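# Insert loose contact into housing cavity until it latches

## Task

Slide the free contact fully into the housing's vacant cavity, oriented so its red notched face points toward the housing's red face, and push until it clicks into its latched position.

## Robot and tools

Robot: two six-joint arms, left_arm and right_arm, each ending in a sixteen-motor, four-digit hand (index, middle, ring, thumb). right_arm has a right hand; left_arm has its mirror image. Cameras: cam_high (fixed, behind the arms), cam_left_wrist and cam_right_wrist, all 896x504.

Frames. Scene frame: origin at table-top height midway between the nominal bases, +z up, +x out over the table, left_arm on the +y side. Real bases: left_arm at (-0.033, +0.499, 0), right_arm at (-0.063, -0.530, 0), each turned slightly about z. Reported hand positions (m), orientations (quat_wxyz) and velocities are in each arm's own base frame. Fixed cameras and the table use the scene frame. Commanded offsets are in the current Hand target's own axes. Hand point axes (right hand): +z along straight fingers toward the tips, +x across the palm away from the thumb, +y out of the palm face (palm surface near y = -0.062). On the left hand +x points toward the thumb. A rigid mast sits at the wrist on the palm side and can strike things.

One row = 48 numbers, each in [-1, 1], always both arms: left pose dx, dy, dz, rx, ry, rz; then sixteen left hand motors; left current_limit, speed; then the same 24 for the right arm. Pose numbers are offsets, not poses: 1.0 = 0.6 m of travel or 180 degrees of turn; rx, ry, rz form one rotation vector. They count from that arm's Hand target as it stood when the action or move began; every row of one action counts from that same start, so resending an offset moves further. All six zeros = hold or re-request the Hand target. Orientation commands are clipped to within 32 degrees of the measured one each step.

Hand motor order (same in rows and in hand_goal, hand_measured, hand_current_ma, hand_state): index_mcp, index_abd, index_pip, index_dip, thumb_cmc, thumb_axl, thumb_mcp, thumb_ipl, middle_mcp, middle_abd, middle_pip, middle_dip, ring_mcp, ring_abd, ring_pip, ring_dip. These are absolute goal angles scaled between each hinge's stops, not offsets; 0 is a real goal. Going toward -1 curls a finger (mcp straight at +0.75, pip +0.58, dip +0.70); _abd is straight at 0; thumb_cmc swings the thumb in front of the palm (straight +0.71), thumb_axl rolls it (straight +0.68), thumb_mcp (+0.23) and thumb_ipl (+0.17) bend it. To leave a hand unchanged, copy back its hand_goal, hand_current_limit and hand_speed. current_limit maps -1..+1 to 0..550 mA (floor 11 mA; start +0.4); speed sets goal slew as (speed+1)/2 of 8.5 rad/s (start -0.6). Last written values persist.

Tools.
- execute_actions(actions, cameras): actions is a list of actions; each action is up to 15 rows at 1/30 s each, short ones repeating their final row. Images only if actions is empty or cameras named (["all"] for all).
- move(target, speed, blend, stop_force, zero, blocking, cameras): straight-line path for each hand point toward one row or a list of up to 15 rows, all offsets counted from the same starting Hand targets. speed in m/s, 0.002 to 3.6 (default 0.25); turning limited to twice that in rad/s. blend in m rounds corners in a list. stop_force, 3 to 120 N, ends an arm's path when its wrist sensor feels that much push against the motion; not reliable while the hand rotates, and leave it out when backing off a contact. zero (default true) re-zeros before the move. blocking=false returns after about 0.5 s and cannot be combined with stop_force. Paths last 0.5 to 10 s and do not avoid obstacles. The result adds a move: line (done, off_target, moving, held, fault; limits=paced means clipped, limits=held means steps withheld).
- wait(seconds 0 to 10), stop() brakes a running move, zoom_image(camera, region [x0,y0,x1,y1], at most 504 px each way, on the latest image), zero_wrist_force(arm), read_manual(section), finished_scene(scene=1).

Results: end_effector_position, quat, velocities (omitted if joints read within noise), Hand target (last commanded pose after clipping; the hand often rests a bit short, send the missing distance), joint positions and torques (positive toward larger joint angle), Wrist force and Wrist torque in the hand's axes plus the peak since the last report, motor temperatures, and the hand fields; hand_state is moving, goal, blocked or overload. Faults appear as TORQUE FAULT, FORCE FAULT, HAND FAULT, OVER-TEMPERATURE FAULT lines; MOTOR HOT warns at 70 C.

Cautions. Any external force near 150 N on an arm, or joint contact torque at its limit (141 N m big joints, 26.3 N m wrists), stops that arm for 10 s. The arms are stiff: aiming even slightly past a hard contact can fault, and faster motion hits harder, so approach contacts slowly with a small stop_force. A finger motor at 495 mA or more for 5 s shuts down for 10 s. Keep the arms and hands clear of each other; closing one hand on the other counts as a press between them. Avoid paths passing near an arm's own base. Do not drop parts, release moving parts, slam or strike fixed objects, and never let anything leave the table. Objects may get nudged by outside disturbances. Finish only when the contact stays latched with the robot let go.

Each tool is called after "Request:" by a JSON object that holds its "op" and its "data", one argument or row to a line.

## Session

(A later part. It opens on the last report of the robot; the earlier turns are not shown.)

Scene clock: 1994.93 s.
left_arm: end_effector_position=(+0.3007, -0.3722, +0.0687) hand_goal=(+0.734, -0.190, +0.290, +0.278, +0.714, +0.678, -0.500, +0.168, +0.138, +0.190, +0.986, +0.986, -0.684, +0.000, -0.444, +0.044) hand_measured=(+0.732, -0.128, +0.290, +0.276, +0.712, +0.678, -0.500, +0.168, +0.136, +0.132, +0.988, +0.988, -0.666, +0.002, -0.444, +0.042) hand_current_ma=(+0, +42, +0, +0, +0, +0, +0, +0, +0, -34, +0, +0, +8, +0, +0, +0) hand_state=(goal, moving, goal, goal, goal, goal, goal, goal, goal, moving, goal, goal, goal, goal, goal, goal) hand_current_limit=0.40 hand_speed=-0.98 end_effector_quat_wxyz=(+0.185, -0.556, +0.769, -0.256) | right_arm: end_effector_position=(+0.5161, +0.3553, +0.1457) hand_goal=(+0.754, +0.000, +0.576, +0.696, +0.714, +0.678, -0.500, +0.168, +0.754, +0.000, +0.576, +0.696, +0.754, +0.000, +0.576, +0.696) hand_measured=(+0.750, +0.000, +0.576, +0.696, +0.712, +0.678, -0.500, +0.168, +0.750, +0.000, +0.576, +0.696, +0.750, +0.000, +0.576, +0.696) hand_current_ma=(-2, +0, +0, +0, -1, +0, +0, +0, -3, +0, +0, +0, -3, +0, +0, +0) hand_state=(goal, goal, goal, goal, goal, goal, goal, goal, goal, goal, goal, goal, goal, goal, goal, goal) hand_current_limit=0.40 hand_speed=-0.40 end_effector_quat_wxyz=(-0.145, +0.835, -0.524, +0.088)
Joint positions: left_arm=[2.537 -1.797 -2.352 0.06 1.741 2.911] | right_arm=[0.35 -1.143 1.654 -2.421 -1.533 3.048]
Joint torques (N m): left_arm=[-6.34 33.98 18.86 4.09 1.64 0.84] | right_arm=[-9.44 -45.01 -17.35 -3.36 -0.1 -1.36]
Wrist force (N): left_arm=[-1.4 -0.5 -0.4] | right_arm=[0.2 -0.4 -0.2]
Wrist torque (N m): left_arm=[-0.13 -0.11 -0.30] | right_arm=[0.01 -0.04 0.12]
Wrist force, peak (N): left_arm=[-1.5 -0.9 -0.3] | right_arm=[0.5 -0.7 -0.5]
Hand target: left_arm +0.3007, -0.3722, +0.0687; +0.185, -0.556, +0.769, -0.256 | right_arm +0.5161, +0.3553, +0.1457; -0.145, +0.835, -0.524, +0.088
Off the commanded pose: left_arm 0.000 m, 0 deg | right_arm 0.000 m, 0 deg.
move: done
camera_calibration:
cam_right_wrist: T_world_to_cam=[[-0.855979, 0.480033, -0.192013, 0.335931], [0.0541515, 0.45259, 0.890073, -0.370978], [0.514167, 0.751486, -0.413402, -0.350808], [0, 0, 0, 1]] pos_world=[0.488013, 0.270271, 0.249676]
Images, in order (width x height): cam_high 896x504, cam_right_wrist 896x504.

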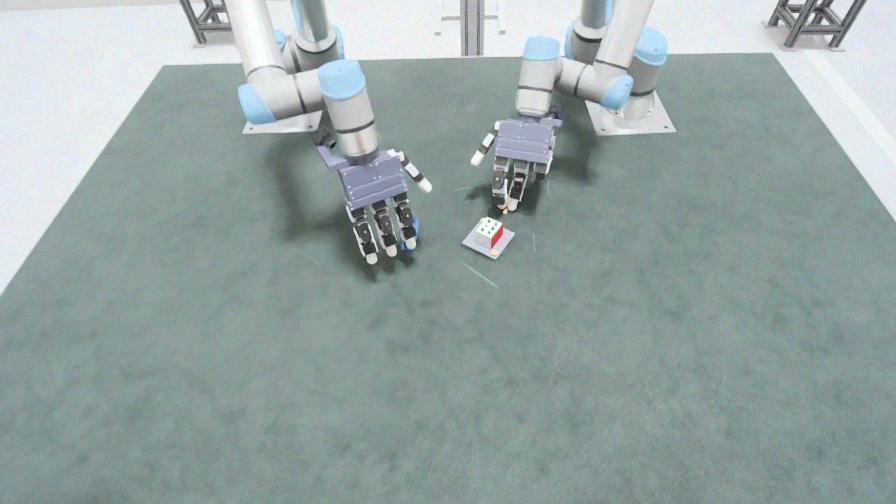

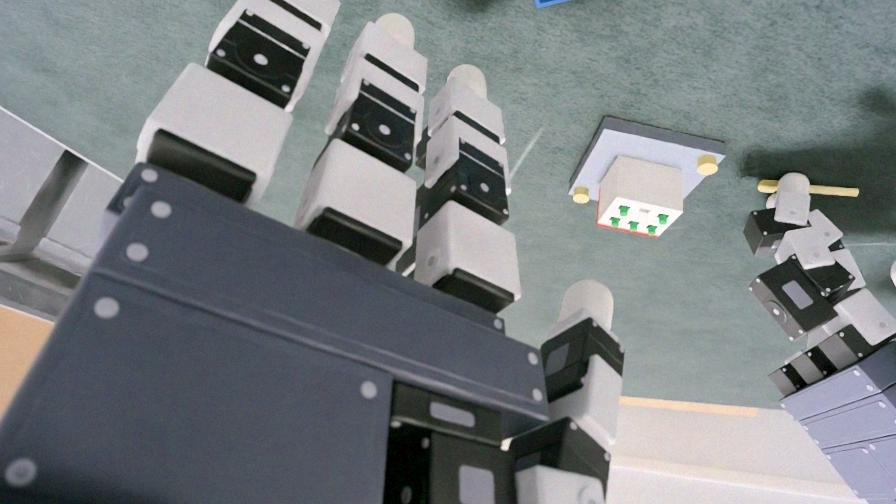

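Request:
{"op": "move", "data": {
  "target": [
    [0,0,0,0,0,0,0.734,-0.19,0.29,0.278,0.714,0.678,-0.5,0.168,0.138,0.19,0.986,0.986,-0.684,0,-0.444,0.044,0.4,-0.95,0,0,0,0,0,0,0.754,0,0.576,0.696,0.714,0.678,-0.5,0.168,0.754,0,0.576,0.696,0.754,0,0.576,0.696,0.4,-0.4],
    [0,-0.01003,-0.01331,0,0,0,0.734,-0.19,0.29,0.278,0.714,0.678,-0.5,0.168,0.138,0.19,0.986,0.986,-0.684,0,-0.444,0.044,0.4,-0.95,0,0,0,0,0,0,0.754,0,0.576,0.696,0.714,0.678,-0.5,0.168,0.754,0,0.576,0.696,0.754,0,0.576,0.696,0.4,-0.4]
  ],
  "cameras": ["cam_high","cam_right_wrist"],
  "speed": 0.008
}}

Request:
{"op": "zoom_image", "data": {
  "camera": "cam_high",
  "region": [460, 170, 560, 240]
}}

Request:
{"op": "zoom_image", "data": {
  "camera": "cam_right_wrist",
  "region": [720, 140, 896, 240]
}}

Scene clock: 2003.47 s.
left_arm: end_effector_position=(+0.3007, -0.3722, +0.0788) hand_goal=(+0.734, -0.190, +0.290, +0.278, +0.714, +0.678, -0.500, +0.168, +0.138, +0.190, +0.986, +0.986, -0.684, +0.000, -0.444, +0.044) hand_measured=(+0.736, -0.158, +0.290, +0.276, +0.712, +0.678, -0.500, +0.168, +0.134, +0.166, +0.986, +0.988, -0.666, +0.002, -0.444, +0.042) hand_current_ma=(+0, +18, +0, +0, +0, +0, +0, +0, +0, -10, +0, +0, +8, +0, +0, +0) hand_state=(goal, blocked, goal, goal, goal, goal, goal, goal, goal, blocked, goal, goal, goal, goal, goal, goal) hand_current_limit=0.40 hand_speed=-0.95 end_effector_quat_wxyz=(+0.185, -0.556, +0.769, -0.256) | right_arm: end_effector_position=(+0.5161, +0.3553, +0.1457) hand_goal=(+0.754, +0.000, +0.576, +0.696, +0.714, +0.678, -0.500, +0.168, +0.754, +0.000, +0.576, +0.696, +0.754, +0.000, +0.576, +0.696) hand_measured=(+0.750, +0.000, +0.576, +0.696, +0.712, +0.678, -0.500, +0.168, +0.750, +0.000, +0.576, +0.696, +0.750, +0.000, +0.576, +0.696) hand_current_ma=(-2, +0, +0, +0, -1, +0, +0, +0, -3, +0, +0, +0, -3, +0, +0, +0) hand_state=(goal, goal, goal, goal, goal, goal, goal, goal, goal, goal, goal, goal, goal, goal, goal, goal) hand_current_limit=0.40 hand_speed=-0.40 end_effector_quat_wxyz=(-0.145, +0.835, -0.524, +0.088)
Joint positions: left_arm=[2.537 -1.769 -2.345 0.025 1.741 2.911] | right_arm=[0.35 -1.143 1.654 -2.421 -1.533 3.048]
Joint torques (N m): left_arm=[-1.3 21.06 16.9 4.31 0.42 1.3] | right_arm=[-9.39 -44.09 -16.7 -3.32 -0.13 -1.51]
Wrist force (N): left_arm=[-1.4 -0.5 -0.1] | right_arm=[0.4 -0.6 -0.3]
Wrist torque (N m): left_arm=[-0.18 -0.12 -0.29] | right_arm=[0.00 -0.05 0.13]
Wrist force, peak (N): left_arm=[-1.7 -1.3 -0.8] | right_arm=[0.4 -0.7 -0.4]
Hand target: left_arm +0.3007, -0.3722, +0.0787; +0.185, -0.556, +0.769, -0.256 | right_arm +0.5161, +0.3553, +0.1457; -0.145, +0.835, -0.524, +0.088
Off the commanded pose: left_arm 0.000 m, 0 deg | right_arm 0.000 m, 0 deg.
move: done
camera_calibration:
cam_right_wrist: T_world_to_cam=[[-0.855979, 0.480033, -0.192013, 0.335931], [0.0541515, 0.45259, 0.890073, -0.370978], [0.514167, 0.751486, -0.413402, -0.350808], [0, 0, 0, 1]] pos_world=[0.488013, 0.270271, 0.249676]
Images, in order (width x height): cam_high 896x504, cam_right_wrist 896x504.

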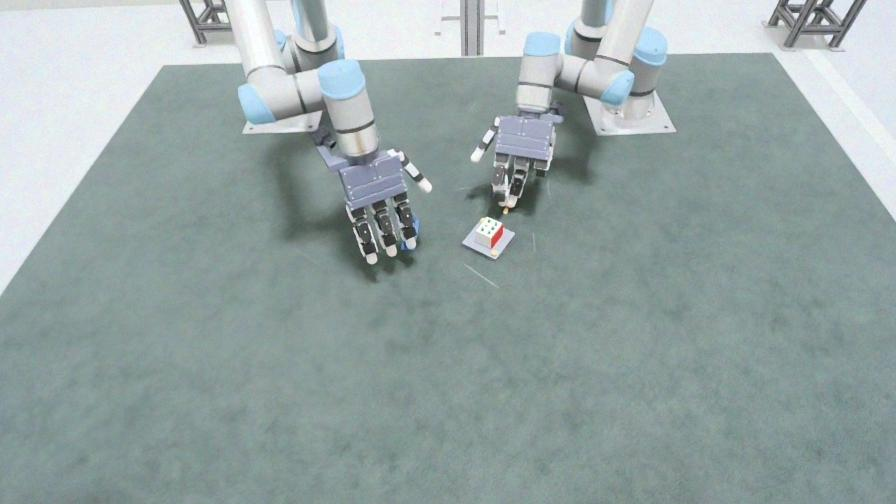

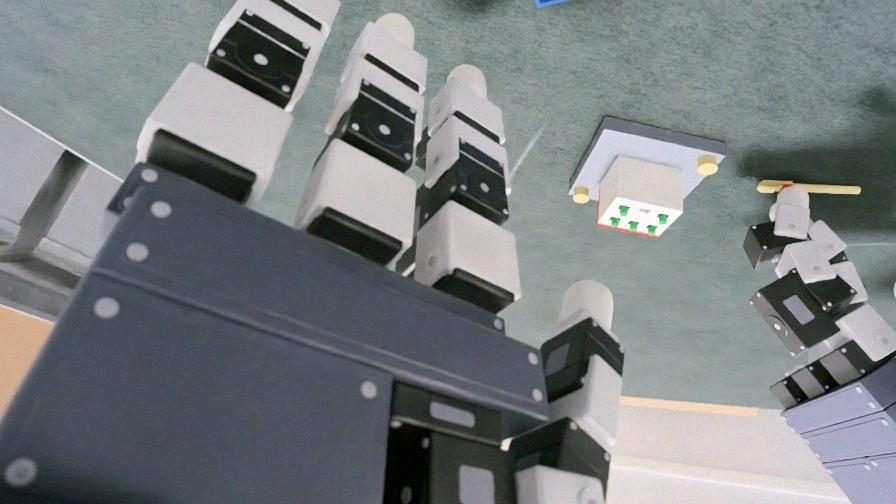

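Scaled by 5.040 from the camera's 896x504 image, which has a finer 1280x720 frame.

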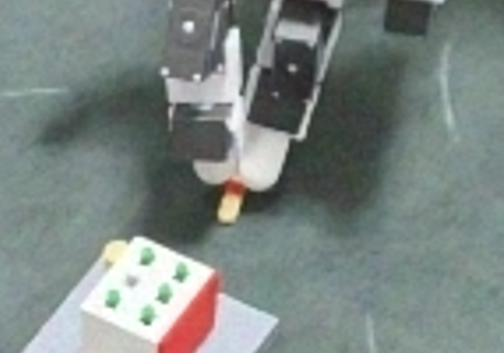

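Scaled by 2.864 from the camera's 896x504 image, which has a finer 1280x720 frame.

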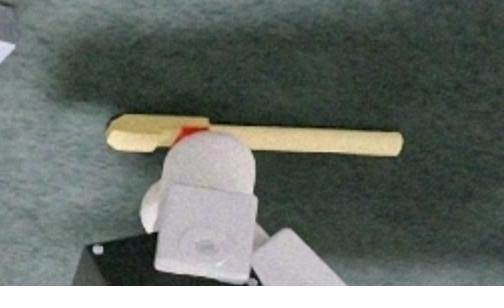

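Request:
{"op": "move", "data": {
  "target": [
    [0,0,0,0,-0.0077,-0.0102,0.734,-0.06,0.29,0.278,0.714,0.678,-0.5,0.168,0.138,0.06,0.986,0.986,-0.684,0,-0.444,0.044,0.4,-0.8,0,0,0,0,0,0,0.754,0,0.576,0.696,0.714,0.678,-0.5,0.168,0.754,0,0.576,0.696,0.754,0,0.576,0.696,0.4,-0.4]
  ],
  "speed": 0.03
}}

Request:
{"op": "move", "data": {
  "target": [0,0.0140,0.01863,0,0,0,0.734,-0.06,0.29,0.278,0.714,0.678,-0.5,0.168,0.138,0.06,0.986,0.986,-0.684,0,-0.444,0.044,0.4,-0.8,0,0,0,0,0,0,0.754,0,0.576,0.696,0.714,0.678,-0.5,0.168,0.754,0,0.576,0.696,0.754,0,0.576,0.696,0.4,-0.4],
  "speed": 0.008,
  "stop_force": 3,
  "cameras": ["cam_high","cam_right_wrist"]
}}

Request:
{"op": "zoom_image", "data": {
  "camera": "cam_high",
  "region": [460, 170, 560, 240]
}}

Request:
{"op": "zoom_image", "data": {
  "camera": "cam_right_wrist",
  "region": [720, 140, 896, 240]
}}

Scene clock: 2020.27 s.
left_arm: end_effector_position=(+0.3007, -0.3722, +0.0787) hand_goal=(+0.734, -0.060, +0.290, +0.278, +0.714, +0.678, -0.500, +0.168, +0.138, +0.060, +0.986, +0.986, -0.684, +0.000, -0.444, +0.044) hand_measured=(+0.732, -0.062, +0.290, +0.276, +0.712, +0.678, -0.500, +0.168, +0.134, +0.062, +0.986, +0.988, -0.666, +0.002, -0.444, +0.042) hand_current_ma=(+0, +0, +0, +0, +0, +0, +0, +0, +0, +0, +0, +0, +8, +0, +0, +0) hand_state=(goal, goal, goal, goal, goal, goal, goal, goal, goal, goal, goal, goal, goal, goal, goal, goal) hand_current_limit=0.40 hand_speed=-0.80 end_effector_quat_wxyz=(+0.190, -0.571, +0.757, -0.252) end_effector_velocity=(+0.000, +0.001, +0.000) end_effector_angular_velocity=(+0.002, +0.000, -0.003) | right_arm: end_effector_position=(+0.5161, +0.3553, +0.1457) hand_goal=(+0.754, +0.000, +0.576, +0.696, +0.714, +0.678, -0.500, +0.168, +0.754, +0.000, +0.576, +0.696, +0.754, +0.000, +0.576, +0.696) hand_measured=(+0.750, +0.000, +0.576, +0.696, +0.712, +0.678, -0.500, +0.168, +0.750, +0.000, +0.576, +0.696, +0.750, +0.000, +0.576, +0.696) hand_current_ma=(-2, +0, +0, +0, -1, +0, +0, +0, -3, +0, +0, +0, -3, +0, +0, +0) hand_state=(goal, goal, goal, goal, goal, goal, goal, goal, goal, goal, goal, goal, goal, goal, goal, goal) hand_current_limit=0.40 hand_speed=-0.40 end_effector_quat_wxyz=(-0.145, +0.835, -0.524, +0.088)
Joint positions: left_arm=[2.53 -1.769 -2.343 0.015 1.769 2.871] | right_arm=[0.35 -1.143 1.654 -2.421 -1.533 3.048]
Joint velocities: left_arm=[0.001 0 0 -0.001 -0.001 0.005] | right_arm=[within noise]
Joint torques (N m): left_arm=[-3.84 34.84 19.16 3.36 -1.42 1.42] | right_arm=[-8.17 -46.28 -16.24 -3.57 -0.21 -1.28]
Wrist force (N): left_arm=[-1.3 -0.6 -0.3] | right_arm=[0.2 -0.3 -0.2]
Wrist torque (N m): left_arm=[-0.17 -0.12 -0.17] | right_arm=[0.03 -0.03 0.11]
Wrist force, peak (N): left_arm=[-1.6 -0.6 0.0] | right_arm=[0.3 -0.8 -0.3]
Hand target: left_arm +0.3007, -0.3722, +0.0787; +0.190, -0.571, +0.757, -0.252 | right_arm +0.5161, +0.3553, +0.1457; -0.145, +0.835, -0.524, +0.088
Off the commanded pose: left_arm 0.000 m, 0 deg | right_arm 0.000 m, 0 deg.
move: done

Scene clock: 2022.60 s.
left_arm: end_effector_position=(+0.3007, -0.3722, +0.0686) hand_goal=(+0.734, -0.060, +0.290, +0.278, +0.714, +0.678, -0.500, +0.168, +0.138, +0.060, +0.986, +0.986, -0.684, +0.000, -0.444, +0.044) hand_measured=(+0.732, -0.062, +0.290, +0.276, +0.712, +0.678, -0.500, +0.168, +0.132, +0.062, +0.990, +0.992, -0.666, +0.002, -0.444, +0.042) hand_current_ma=(+0, +0, +0, +0, +0, +0, +0, +0, -1, +0, +1, +1, +8, +0, +0, +0) hand_state=(goal, goal, goal, goal, goal, goal, goal, goal, goal, goal, goal, goal, goal, goal, goal, goal) hand_current_limit=0.40 hand_speed=-0.80 end_effector_quat_wxyz=(+0.190, -0.571, +0.757, -0.252) | right_arm: end_effector_position=(+0.5161, +0.3553, +0.1457) hand_goal=(+0.754, +0.000, +0.576, +0.696, +0.714, +0.678, -0.500, +0.168, +0.754, +0.000, +0.576, +0.696, +0.754, +0.000, +0.576, +0.696) hand_measured=(+0.750, +0.000, +0.576, +0.696, +0.712, +0.678, -0.500, +0.168, +0.750, +0.000, +0.576, +0.696, +0.750, +0.000, +0.576, +0.696) hand_current_ma=(-2, +0, +0, +0, -1, +0, +0, +0, -3, +0, +0, +0, -3, +0, +0, +0) hand_state=(goal, goal, goal, goal, goal, goal, goal, goal, goal, goal, goal, goal, goal, goal, goal, goal) hand_current_limit=0.40 hand_speed=-0.40 end_effector_quat_wxyz=(-0.145, +0.835, -0.524, +0.088)
Joint positions: left_arm=[2.53 -1.796 -2.35 0.051 1.768 2.871] | right_arm=[0.35 -1.143 1.654 -2.421 -1.533 3.048]
Joint torques (N m): left_arm=[8.22 33.93 18.93 3.61 -1.71 1.15] | right_arm=[-9.51 -43.84 -16.22 -3.19 -0.12 -1.22]
Wrist force (N): left_arm=[-1.4 -1.3 -2.0] | right_arm=[0.2 -0.5 -0.3]
Wrist torque (N m): left_arm=[-0.05 -0.09 -0.21] | right_arm=[0.02 -0.03 0.12]
Wrist force, peak (N): left_arm=[-1.7 -3.3 -5.7] | right_arm=[0.3 -0.4 -0.5]
Hand target: left_arm +0.3007, -0.3722, +0.0686; +0.190, -0.571, +0.757, -0.252 (not the last commanded pose) | right_arm +0.5161, +0.3553, +0.1457; -0.145, +0.835, -0.524, +0.088
Off the commanded pose: left_arm 0.004 m, 0 deg | right_arm 0.000 m, 0 deg.
move: contact (left_arm)
camera_calibration:
cam_right_wrist: T_world_to_cam=[[-0.855979, 0.480033, -0.192013, 0.335931], [0.0541515, 0.45259, 0.890073, -0.370978], [0.514167, 0.751486, -0.413402, -0.350808], [0, 0, 0, 1]] pos_world=[0.488013, 0.270271, 0.249676]
Images, in order (width x height): cam_high 896x504, cam_right_wrist 896x504.

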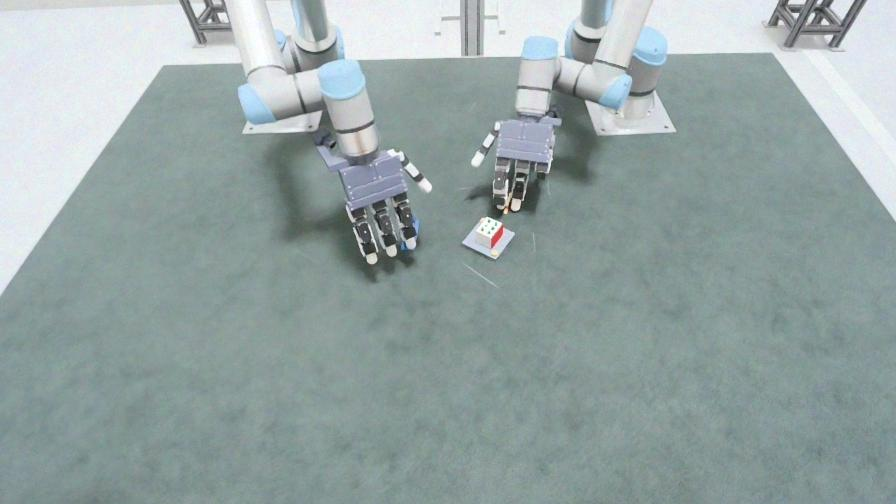

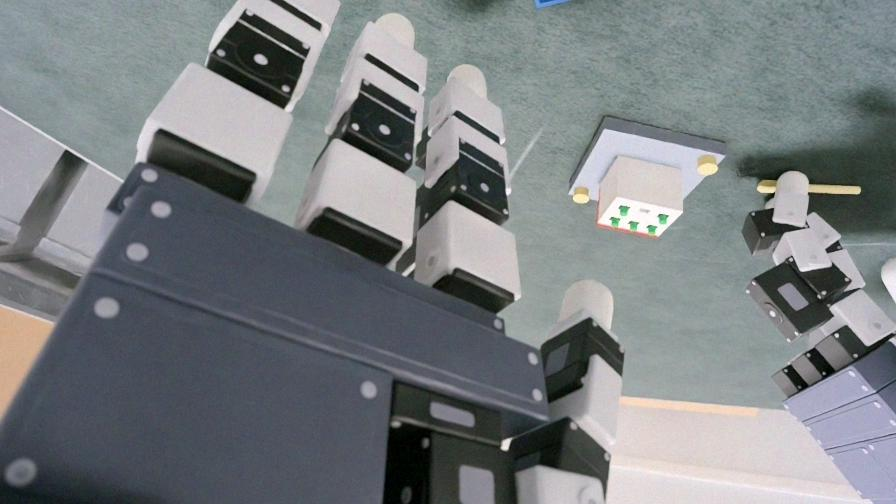

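Scaled by 5.040 from the camera's 896x504 image, which has a finer 1280x720 frame.

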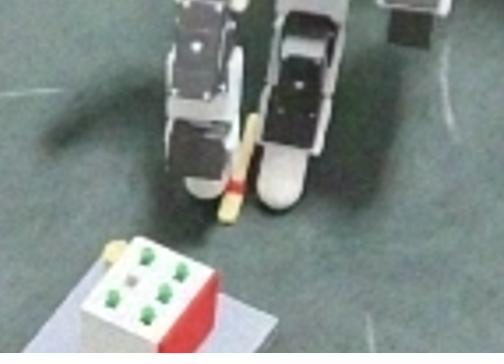

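Scaled by 2.864 from the camera's 896x504 image, which has a finer 1280x720 frame.

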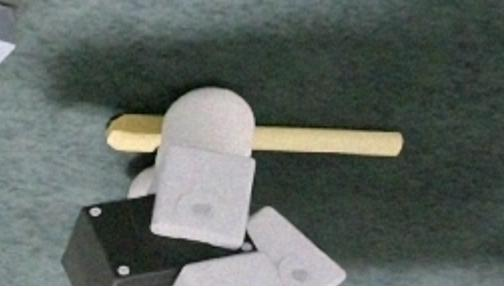

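Request:
{"op": "move", "data": {
  "target": [
    [0,0,0,0,0,0,0.734,-0.12,0.29,0.278,0.714,0.678,-0.5,0.168,0.138,0.12,0.986,0.986,-0.684,0,-0.444,0.044,0.4,-0.95,0,0,0,0,0,0,0.754,0,0.576,0.696,0.714,0.678,-0.5,0.168,0.754,0,0.576,0.696,0.754,0,0.576,0.696,0.4,-0.4],
    [0,0,0,0,0,0,0.734,-0.3,0.29,0.278,0.714,0.678,-0.5,0.168,0.138,0.3,0.986,0.986,-0.684,0,-0.444,0.044,0.4,-0.95,0,0,0,0,0,0,0.754,0,0.576,0.696,0.714,0.678,-0.5,0.168,0.754,0,0.576,0.696,0.754,0,0.576,0.696,0.4,-0.4]
  ],
  "cameras": ["cam_high","cam_right_wrist"]
}}

Request:
{"op": "zoom_image", "data": {
  "camera": "cam_high",
  "region": [460, 170, 560, 240]
}}

Request:
{"op": "zoom_image", "data": {
  "camera": "cam_right_wrist",
  "region": [720, 140, 896, 240]
}}

Scene clock: 2032.67 s.
left_arm: end_effector_position=(+0.3007, -0.3722, +0.0686) hand_goal=(+0.734, -0.300, +0.290, +0.278, +0.714, +0.678, -0.500, +0.168, +0.138, +0.300, +0.986, +0.986, -0.684, +0.000, -0.444, +0.044) hand_measured=(+0.736, -0.140, +0.286, +0.274, +0.712, +0.678, -0.500, +0.168, +0.132, +0.158, +0.994, +0.994, -0.666, +0.002, -0.444, +0.042) hand_current_ma=(+0, +325, +0, -1, +0, +0, +0, +0, -1, -264, +2, +2, +8, +0, +0, +0) hand_state=(goal, blocked, goal, goal, goal, goal, goal, goal, goal, blocked, goal, goal, goal, goal, goal, goal) hand_current_limit=0.40 hand_speed=-0.95 end_effector_quat_wxyz=(+0.190, -0.571, +0.757, -0.252) | right_arm: end_effector_position=(+0.5161, +0.3553, +0.1457) hand_goal=(+0.754, +0.000, +0.576, +0.696, +0.714, +0.678, -0.500, +0.168, +0.754, +0.000, +0.576, +0.696, +0.754, +0.000, +0.576, +0.696) hand_measured=(+0.750, +0.000, +0.576, +0.696, +0.712, +0.678, -0.500, +0.168, +0.750, +0.000, +0.576, +0.696, +0.750, +0.000, +0.576, +0.696) hand_current_ma=(-2, +0, +0, +0, -1, +0, +0, +0, -3, +0, +0, +0, -3, +0, +0, +0) hand_state=(goal, goal, goal, goal, goal, goal, goal, goal, goal, goal, goal, goal, goal, goal, goal, goal) hand_current_limit=0.40 hand_speed=-0.40 end_effector_quat_wxyz=(-0.145, +0.835, -0.524, +0.088)
Joint positions: left_arm=[2.53 -1.796 -2.35 0.051 1.768 2.871] | right_arm=[0.35 -1.143 1.654 -2.421 -1.533 3.048]
Joint torques (N m): left_arm=[7.81 32.35 17.74 3.78 -1.81 1.33] | right_arm=[-9.22 -45.89 -16.74 -3.4 -0.29 -1.2]
Wrist force (N): left_arm=[-2.1 -2.7 -3.9] | right_arm=[0.2 -0.4 -0.2]
Wrist torque (N m): left_arm=[0.06 -0.09 -0.25] | right_arm=[0.02 -0.03 0.12]
Wrist force, peak (N): left_arm=[-2.1 -2.7 -3.9] | right_arm=[0.2 -0.6 -0.6]
Hand target: left_arm +0.3007, -0.3722, +0.0686; +0.190, -0.571, +0.757, -0.252 | right_arm +0.5161, +0.3553, +0.1457; -0.145, +0.835, -0.524, +0.088
Off the commanded pose: left_arm 0.000 m, 0 deg | right_arm 0.000 m, 0 deg.
move: done
camera_calibration:
cam_right_wrist: T_world_to_cam=[[-0.855979, 0.480033, -0.192013, 0.335931], [0.0541515, 0.45259, 0.890073, -0.370978], [0.514167, 0.751486, -0.413402, -0.350808], [0, 0, 0, 1]] pos_world=[0.488013, 0.270271, 0.249676]
Images, in order (width x height): cam_high 896x504, cam_right_wrist 896x504.

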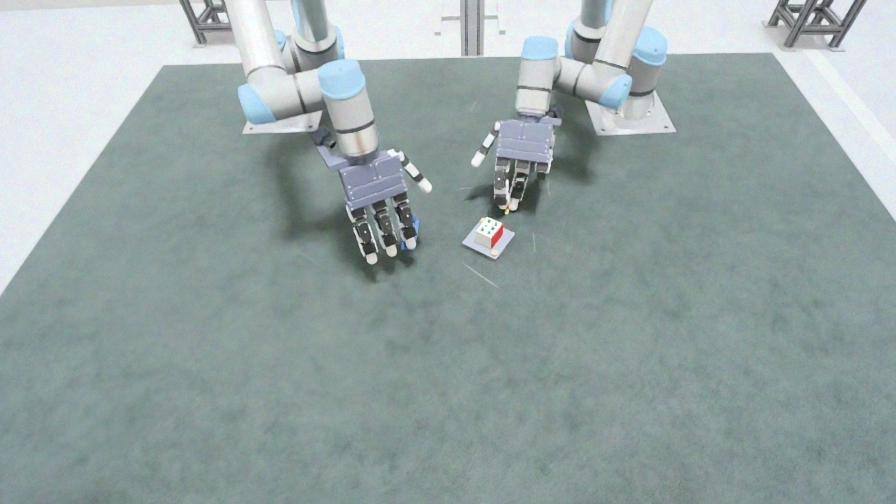

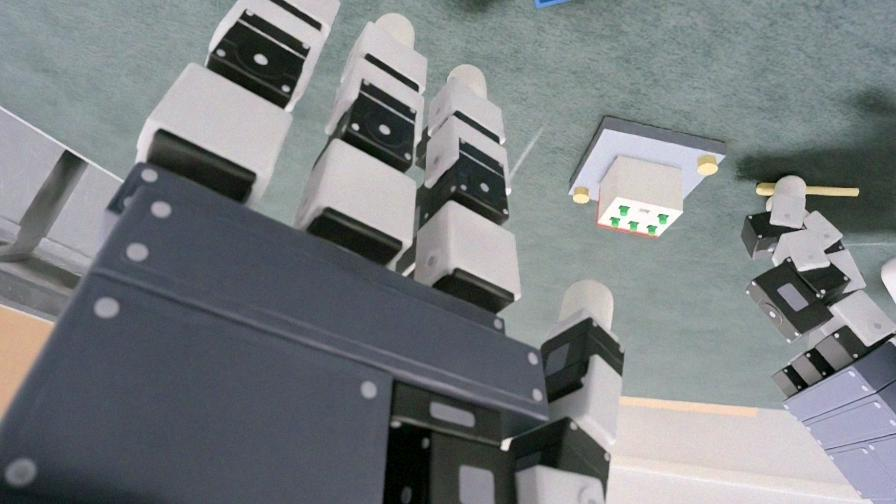

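Scaled by 5.040 from the camera's 896x504 image, which has a finer 1280x720 frame.

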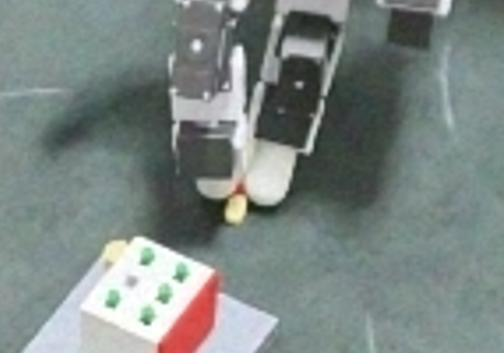

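Scaled by 2.864 from the camera's 896x504 image, which has a finer 1280x720 frame.

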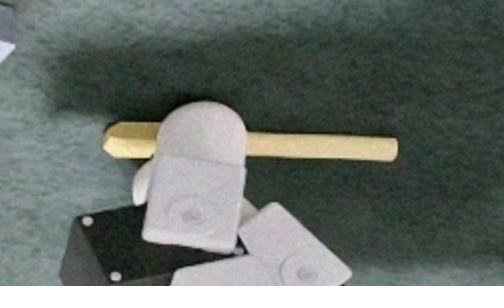

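Request:
{"op": "move", "data": {
  "target": [0,-0.00602,-0.00799,0,0,0,0.734,-0.3,0.29,0.278,0.714,0.678,-0.5,0.168,0.138,0.3,0.986,0.986,-0.684,0,-0.444,0.044,0.4,-0.95,0,0,0,0,0,0,0.754,0,0.576,0.696,0.714,0.678,-0.5,0.168,0.754,0,0.576,0.696,0.754,0,0.576,0.696,0.4,-0.4],
  "cameras": ["cam_high","cam_right_wrist"],
  "speed": 0.008
}}

Request:
{"op": "zoom_image", "data": {
  "camera": "cam_high",
  "region": [460, 170, 560, 240]
}}

Request:
{"op": "zoom_image", "data": {
  "camera": "cam_right_wrist",
  "region": [720, 140, 896, 240]
}}

Scene clock: 2038.67 s.
left_arm: end_effector_position=(+0.3007, -0.3722, +0.0747) hand_goal=(+0.734, -0.300, +0.290, +0.278, +0.714, +0.678, -0.500, +0.168, +0.138, +0.300, +0.986, +0.986, -0.684, +0.000, -0.444, +0.044) hand_measured=(+0.738, -0.160, +0.288, +0.274, +0.712, +0.678, -0.500, +0.168, +0.132, +0.186, +0.998, +1.000, -0.666, +0.002, -0.444, +0.042) hand_current_ma=(+1, +259, +0, -1, +0, +0, +0, +0, -1, -176, +4, +4, +8, +0, +0, +0) hand_state=(goal, blocked, goal, goal, goal, goal, goal, goal, goal, blocked, goal, goal, goal, goal, goal, goal) hand_current_limit=0.40 hand_speed=-0.95 end_effector_quat_wxyz=(+0.190, -0.571, +0.757, -0.252) | right_arm: end_effector_position=(+0.5161, +0.3553, +0.1457) hand_goal=(+0.754, +0.000, +0.576, +0.696, +0.714, +0.678, -0.500, +0.168, +0.754, +0.000, +0.576, +0.696, +0.754, +0.000, +0.576, +0.696) hand_measured=(+0.750, +0.000, +0.576, +0.696, +0.712, +0.678, -0.500, +0.168, +0.750, +0.000, +0.576, +0.696, +0.750, +0.000, +0.576, +0.696) hand_current_ma=(-2, +0, +0, +0, -1, +0, +0, +0, -3, +0, +0, +0, -3, +0, +0, +0) hand_state=(goal, goal, goal, goal, goal, goal, goal, goal, goal, goal, goal, goal, goal, goal, goal, goal) hand_current_limit=0.40 hand_speed=-0.40 end_effector_quat_wxyz=(-0.145, +0.835, -0.524, +0.088)
Joint positions: left_arm=[2.53 -1.78 -2.346 0.03 1.768 2.871] | right_arm=[0.35 -1.143 1.654 -2.421 -1.533 3.048]
Joint torques (N m): left_arm=[8.47 21.36 17.08 4.61 -1.86 1.36] | right_arm=[-8.09 -44.2 -17.66 -3.26 -0.11 -1.14]
Wrist force (N): left_arm=[-1.5 -0.6 -0.1] | right_arm=[0.2 -0.3 -0.1]
Wrist torque (N m): left_arm=[-0.21 -0.08 -0.22] | right_arm=[0.03 -0.04 0.13]
Wrist force, peak (N): left_arm=[-1.9 -4.6 -4.7] | right_arm=[0.4 -0.5 -0.5]
Hand target: left_arm +0.3007, -0.3722, +0.0746; +0.190, -0.571, +0.757, -0.252 | right_arm +0.5161, +0.3553, +0.1457; -0.145, +0.835, -0.524, +0.088
Off the commanded pose: left_arm 0.000 m, 0 deg | right_arm 0.000 m, 0 deg.
move: done
camera_calibration:
cam_right_wrist: T_world_to_cam=[[-0.855979, 0.480033, -0.192013, 0.335931], [0.0541515, 0.45259, 0.890073, -0.370978], [0.514167, 0.751486, -0.413402, -0.350808], [0, 0, 0, 1]] pos_world=[0.488013, 0.270271, 0.249676]
Images, in order (width x height): cam_high 896x504, cam_right_wrist 896x504.

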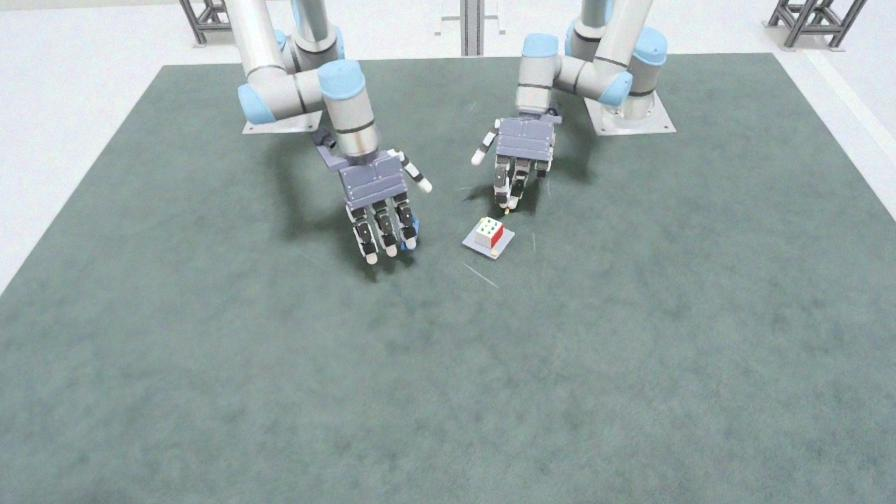

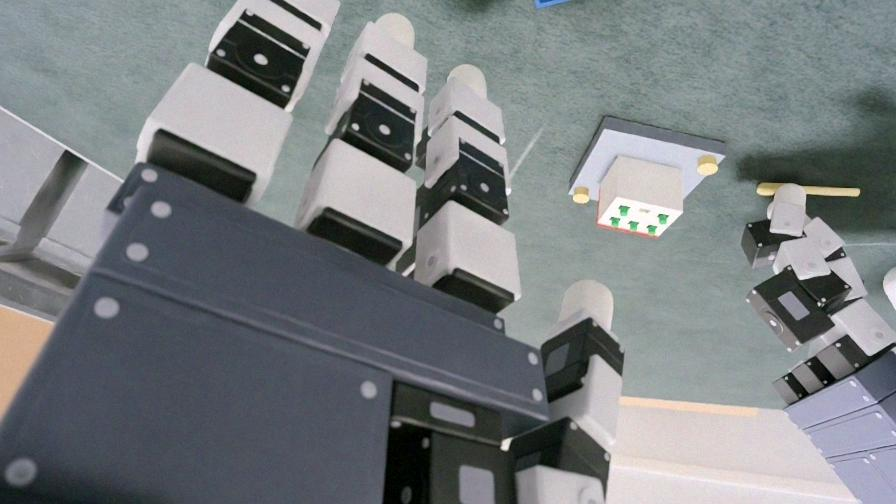

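Scaled by 5.040 from the camera's 896x504 image, which has a finer 1280x720 frame.

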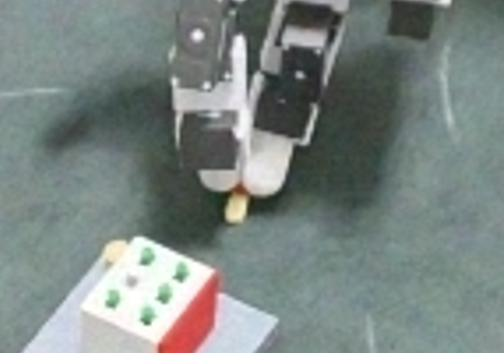

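Scaled by 2.864 from the camera's 896x504 image, which has a finer 1280x720 frame.

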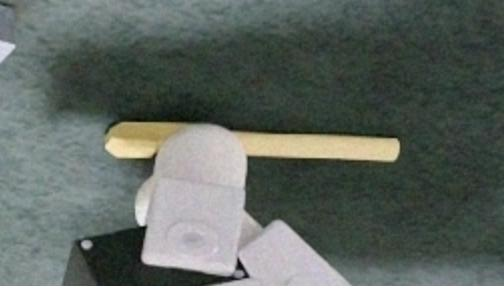

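Request:
{"op": "move", "data": {
  "target": [
    [0,0,0,0,0,0,0.734,0,0.29,0.278,0.714,0.678,-0.5,0.168,0.138,0,0.986,0.986,-0.684,0,-0.444,0.044,0.4,-0.7,0,0,0,0,0,0,0.754,0,0.576,0.696,0.714,0.678,-0.5,0.168,0.754,0,0.576,0.696,0.754,0,0.576,0.696,0.4,-0.4],
    [0,-0.0354,-0.04698,0,0,0,0.734,0,0.29,0.278,0.714,0.678,-0.5,0.168,0.138,0,0.986,0.986,-0.684,0,-0.444,0.044,0.4,-0.7,0,0,0,0,0,0,0.754,0,0.576,0.696,0.714,0.678,-0.5,0.168,0.754,0,0.576,0.696,0.754,0,0.576,0.696,0.4,-0.4],
    [0.00917,0.07277,-0.1285,0,-0.00736,-0.00976,0.822,0,0.986,0.986,0.714,0.678,-0.5,0.168,0.822,0,0.986,0.986,-0.684,0,-0.444,0.044,0.4,-0.7,0,0,0,0,0,0,0.754,0,0.576,0.696,0.714,0.678,-0.5,0.168,0.754,0,0.576,0.696,0.754,0,0.576,0.696,0.4,-0.4]
  ],
  "cameras": ["cam_high","cam_right_wrist"],
  "speed": 0.1
}}

Request:
{"op": "zoom_image", "data": {
  "camera": "cam_high",
  "region": [460, 170, 560, 240]
}}

Request:
{"op": "zoom_image", "data": {
  "camera": "cam_right_wrist",
  "region": [720, 140, 896, 240]
}}

Scene clock: 2125.23 s.
left_arm: end_effector_position=(+0.2212, -0.3552, +0.1101) hand_goal=(+0.822, +0.000, +0.986, +0.986, +0.714, +0.678, -0.500, +0.168, +0.822, +0.000, +0.986, +0.986, -0.684, +0.000, -0.444, +0.044) hand_measured=(+0.808, -0.002, +0.978, +0.982, +0.712, +0.678, -0.500, +0.168, +0.806, +0.002, +0.986, +0.988, -0.666, +0.002, -0.444, +0.042) hand_current_ma=(-6, +0, -2, +0, +0, +0, +0, +0, -7, +0, +0, +0, +8, +0, +0, +0) hand_state=(goal, goal, goal, goal, goal, goal, goal, goal, goal, goal, goal, goal, goal, goal, goal, goal) hand_current_limit=0.40 hand_speed=-0.70 end_effector_quat_wxyz=(+0.195, -0.586, +0.746, -0.249) | right_arm: end_effector_position=(+0.5161, +0.3553, +0.1457) hand_goal=(+0.754, +0.000, +0.576, +0.696, +0.714, +0.678, -0.500, +0.168, +0.754, +0.000, +0.576, +0.696, +0.754, +0.000, +0.576, +0.696) hand_measured=(+0.750, +0.000, +0.576, +0.696, +0.712, +0.678, -0.500, +0.168, +0.750, +0.000, +0.576, +0.696, +0.750, +0.000, +0.576, +0.696) hand_current_ma=(-2, +0, +0, +0, -1, +0, +0, +0, -3, +0, +0, +0, -3, +0, +0, +0) hand_state=(goal, goal, goal, goal, goal, goal, goal, goal, goal, goal, goal, goal, goal, goal, goal, goal) hand_current_limit=0.40 hand_speed=-0.40 end_effector_quat_wxyz=(-0.145, +0.835, -0.524, +0.088)
Joint positions: left_arm=[2.422 -1.547 -2.457 -0.121 1.852 2.747] | right_arm=[0.35 -1.143 1.654 -2.421 -1.533 3.048]
Joint torques (N m): left_arm=[10.82 6.31 15.36 4.93 -1.69 -0.93] | right_arm=[-9.63 -44.9 -16.99 -3.2 -0.22 -1.31]
Wrist force (N): left_arm=[-1.4 -0.6 -0.1] | right_arm=[0.3 -0.6 -0.2]
Wrist torque (N m): left_arm=[-0.26 -0.12 -0.32] | right_arm=[0.00 -0.04 0.12]
Wrist force, peak (N): left_arm=[-1.9 -1.2 -0.6] | right_arm=[0.4 -0.5 -0.5]
Hand target: left_arm +0.2212, -0.3552, +0.1101; +0.195, -0.586, +0.746, -0.249 | right_arm +0.5161, +0.3553, +0.1457; -0.145, +0.835, -0.524, +0.088
Off the commanded pose: left_arm 0.000 m, 0 deg | right_arm 0.000 m, 0 deg.
move: done
camera_calibration:
cam_right_wrist: T_world_to_cam=[[-0.855979, 0.480033, -0.192013, 0.335931], [0.0541515, 0.45259, 0.890073, -0.370978], [0.514167, 0.751486, -0.413402, -0.350808], [0, 0, 0, 1]] pos_world=[0.488013, 0.270271, 0.249676]
Images, in order (width x height): cam_high 896x504, cam_right_wrist 896x504.

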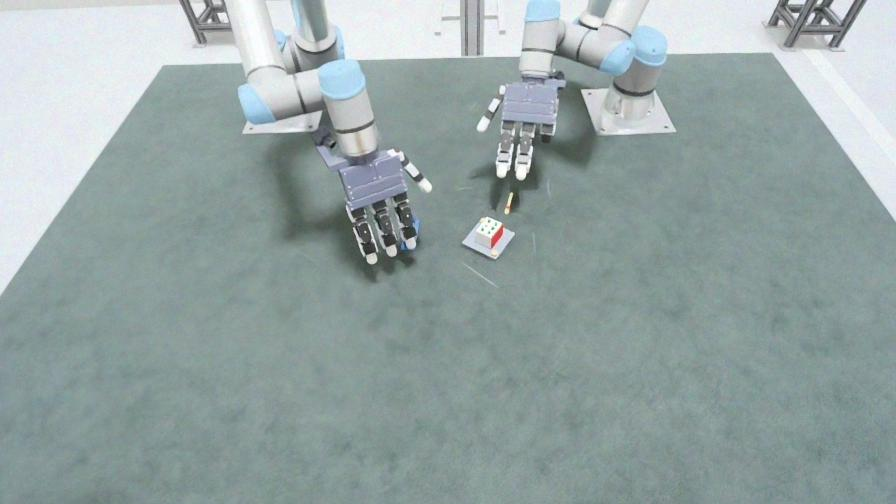

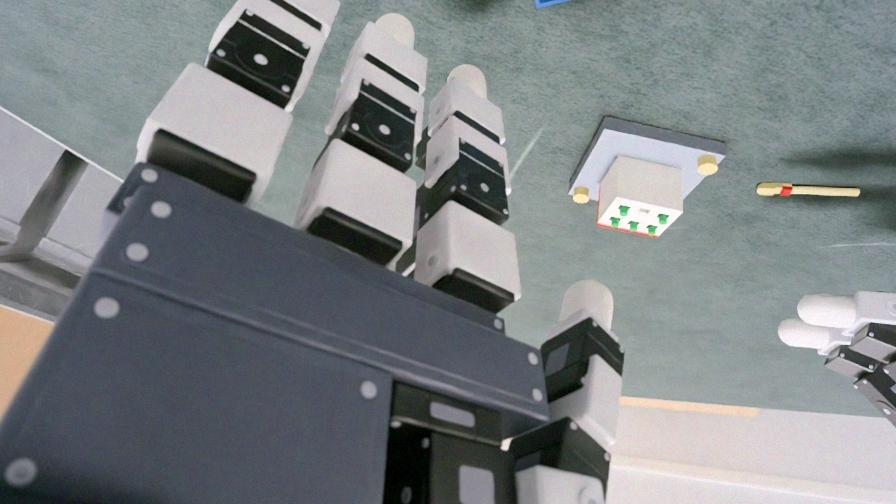

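Scaled by 5.040 from the camera's 896x504 image, which has a finer 1280x720 frame.

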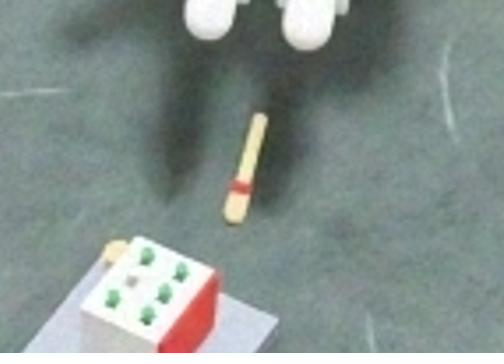

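Scaled by 2.864 from the camera's 896x504 image, which has a finer 1280x720 frame.

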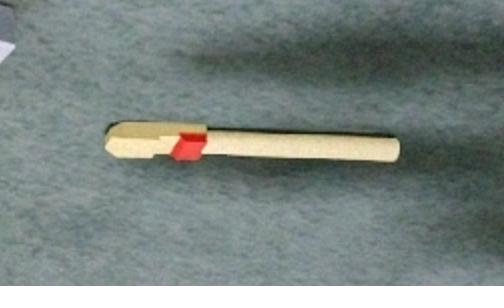

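Request:
{"op": "move", "data": {
  "target": [0,0.09027,0.11979,0,0,0,0.822,0,0.986,0.986,0.714,0.678,-0.5,0.168,0.822,0,0.986,0.986,-0.684,0,-0.444,0.044,0.4,-0.7,0,0,0,0,0,0,0.754,0,0.576,0.696,0.714,0.678,-0.5,0.168,0.754,0,0.576,0.696,0.754,0,0.576,0.696,0.4,-0.4],
  "speed": 0.08
}}

Request:
{"op": "move", "data": {
  "target": [0,0.025,0.0332,0,0,0,0.822,0,0.986,0.986,0.714,0.678,-0.5,0.168,0.822,0,0.986,0.986,-0.684,0,-0.444,0.044,0.4,-0.7,0,0,0,0,0,0,0.754,0,0.576,0.696,0.714,0.678,-0.5,0.168,0.754,0,0.576,0.696,0.754,0,0.576,0.696,0.4,-0.4],
  "speed": 0.01,
  "stop_force": 3,
  "cameras": ["cam_high","cam_right_wrist"]
}}

Request:
{"op": "zoom_image", "data": {
  "camera": "cam_high",
  "region": [460, 170, 560, 240]
}}

Request:
{"op": "zoom_image", "data": {
  "camera": "cam_right_wrist",
  "region": [720, 140, 896, 240]
}}

Scene clock: 2135.70 s.
left_arm: end_effector_position=(+0.2209, -0.3551, +0.0201) hand_goal=(+0.822, +0.000, +0.986, +0.986, +0.714, +0.678, -0.500, +0.168, +0.822, +0.000, +0.986, +0.986, -0.684, +0.000, -0.444, +0.044) hand_measured=(+0.808, -0.002, +0.978, +0.982, +0.712, +0.678, -0.500, +0.168, +0.806, +0.002, +0.986, +0.988, -0.666, +0.002, -0.444, +0.042) hand_current_ma=(-6, +0, -2, +0, +0, +0, +0, +0, -7, +0, +0, +0, +8, +0, +0, +0) hand_state=(goal, goal, goal, goal, goal, goal, goal, goal, goal, goal, goal, goal, goal, goal, goal, goal) hand_current_limit=0.40 hand_speed=-0.70 end_effector_quat_wxyz=(+0.195, -0.586, +0.746, -0.249) | right_arm: end_effector_position=(+0.5161, +0.3553, +0.1457) hand_goal=(+0.754, +0.000, +0.576, +0.696, +0.714, +0.678, -0.500, +0.168, +0.754, +0.000, +0.576, +0.696, +0.754, +0.000, +0.576, +0.696) hand_measured=(+0.750, +0.000, +0.576, +0.696, +0.712, +0.678, -0.500, +0.168, +0.750, +0.000, +0.576, +0.696, +0.750, +0.000, +0.576, +0.696) hand_current_ma=(-2, +0, +0, +0, -1, +0, +0, +0, -3, +0, +0, +0, -3, +0, +0, +0) hand_state=(goal, goal, goal, goal, goal, goal, goal, goal, goal, goal, goal, goal, goal, goal, goal, goal) hand_current_limit=0.40 hand_speed=-0.40 end_effector_quat_wxyz=(-0.145, +0.835, -0.524, +0.088)
Joint positions: left_arm=[2.421 -1.853 -2.531 0.258 1.852 2.747] | right_arm=[0.35 -1.143 1.654 -2.421 -1.533 3.048]
Joint torques (N m): left_arm=[-10.06 24.06 14.6 3.86 1.24 1.32] | right_arm=[-10.05 -44.87 -17.39 -3.43 -0.16 -1.25]
Wrist force (N): left_arm=[-1.2 -0.8 0.1] | right_arm=[0.1 -0.5 -0.3]
Wrist torque (N m): left_arm=[-0.28 -0.10 -0.29] | right_arm=[0.01 -0.02 0.11]
Wrist force, peak (N): left_arm=[-1.4 -1.3 -0.7] | right_arm=[0.3 -0.8 -0.3]
Hand target: left_arm +0.2210, -0.3551, +0.0201; +0.195, -0.586, +0.746, -0.249 | right_arm +0.5161, +0.3553, +0.1457; -0.145, +0.835, -0.524, +0.088
Off the commanded pose: left_arm 0.000 m, 0 deg | right_arm 0.000 m, 0 deg.
move: done

Scene clock: 2138.33 s.
left_arm: end_effector_position=(+0.2209, -0.3551, +0.0056) hand_goal=(+0.822, +0.000, +0.986, +0.986, +0.714, +0.678, -0.500, +0.168, +0.822, +0.000, +0.986, +0.986, -0.684, +0.000, -0.444, +0.044) hand_measured=(+0.824, -0.002, +0.990, +0.984, +0.712, +0.678, -0.500, +0.168, +0.824, +0.002, +0.990, +0.988, -0.666, +0.002, -0.444, +0.042) hand_current_ma=(+0, +0, +1, +0, +0, +0, +0, +0, +0, +0, +1, +0, +8, +0, +0, +0) hand_state=(goal, goal, goal, goal, goal, goal, goal, goal, goal, goal, goal, goal, goal, goal, goal, goal) hand_current_limit=0.40 hand_speed=-0.70 end_effector_quat_wxyz=(+0.195, -0.586, +0.746, -0.249) | right_arm: end_effector_position=(+0.5161, +0.3553, +0.1457) hand_goal=(+0.754, +0.000, +0.576, +0.696, +0.714, +0.678, -0.500, +0.168, +0.754, +0.000, +0.576, +0.696, +0.754, +0.000, +0.576, +0.696) hand_measured=(+0.750, +0.000, +0.576, +0.696, +0.712, +0.678, -0.500, +0.168, +0.750, +0.000, +0.576, +0.696, +0.750, +0.000, +0.576, +0.696) hand_current_ma=(-2, +0, +0, +0, -1, +0, +0, +0, -3, +0, +0, +0, -3, +0, +0, +0) hand_state=(goal, goal, goal, goal, goal, goal, goal, goal, goal, goal, goal, goal, goal, goal, goal, goal) hand_current_limit=0.40 hand_speed=-0.40 end_effector_quat_wxyz=(-0.145, +0.835, -0.524, +0.088)
Joint positions: left_arm=[2.421 -1.91 -2.535 0.319 1.852 2.747] | right_arm=[0.35 -1.143 1.654 -2.421 -1.533 3.048]
Joint torques (N m): left_arm=[-7.1 33.44 14.88 4.47 -1.51 -0.41] | right_arm=[-9.15 -44.71 -15.95 -3.16 -0.44 -1.25]
Wrist force (N): left_arm=[-1.2 -1.6 -0.4] | right_arm=[0.4 -0.3 -0.2]
Wrist torque (N m): left_arm=[-0.24 -0.14 -0.29] | right_arm=[0.03 -0.06 0.13]
Wrist force, peak (N): left_arm=[-1.0 -2.0 -3.0] | right_arm=[0.4 -0.6 -0.4]
Hand target: left_arm +0.2209, -0.3551, +0.0056; +0.195, -0.586, +0.746, -0.249 (not the last commanded pose) | right_arm +0.5161, +0.3553, +0.1457; -0.145, +0.835, -0.524, +0.088
Off the commanded pose: left_arm 0.010 m, 0 deg | right_arm 0.000 m, 0 deg.
move: contact (left_arm)
camera_calibration:
cam_right_wrist: T_world_to_cam=[[-0.855979, 0.480033, -0.192013, 0.335931], [0.0541515, 0.45259, 0.890073, -0.370978], [0.514167, 0.751486, -0.413402, -0.350808], [0, 0, 0, 1]] pos_world=[0.488013, 0.270271, 0.249676]
Images, in order (width x height): cam_high 896x504, cam_right_wrist 896x504.

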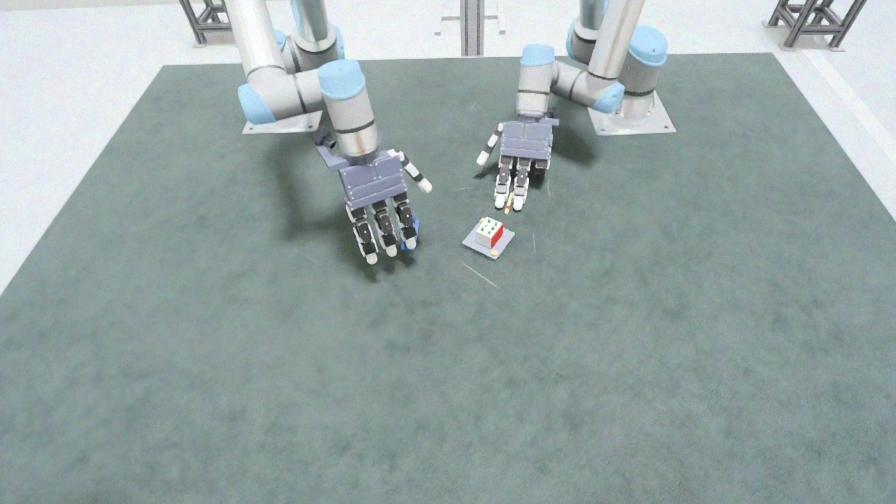

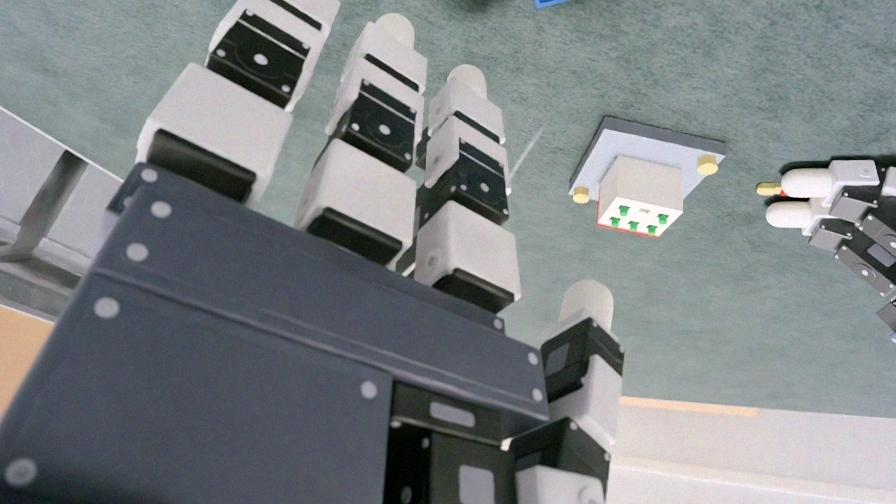

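Scaled by 5.040 from the camera's 896x504 image, which has a finer 1280x720 frame.

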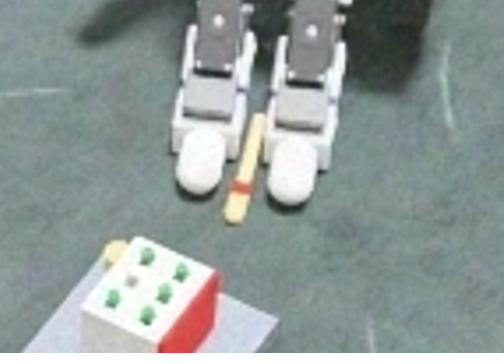

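Scaled by 2.864 from the camera's 896x504 image, which has a finer 1280x720 frame.

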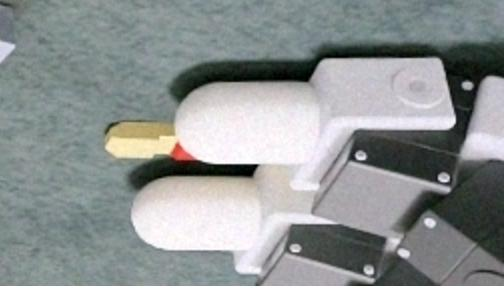

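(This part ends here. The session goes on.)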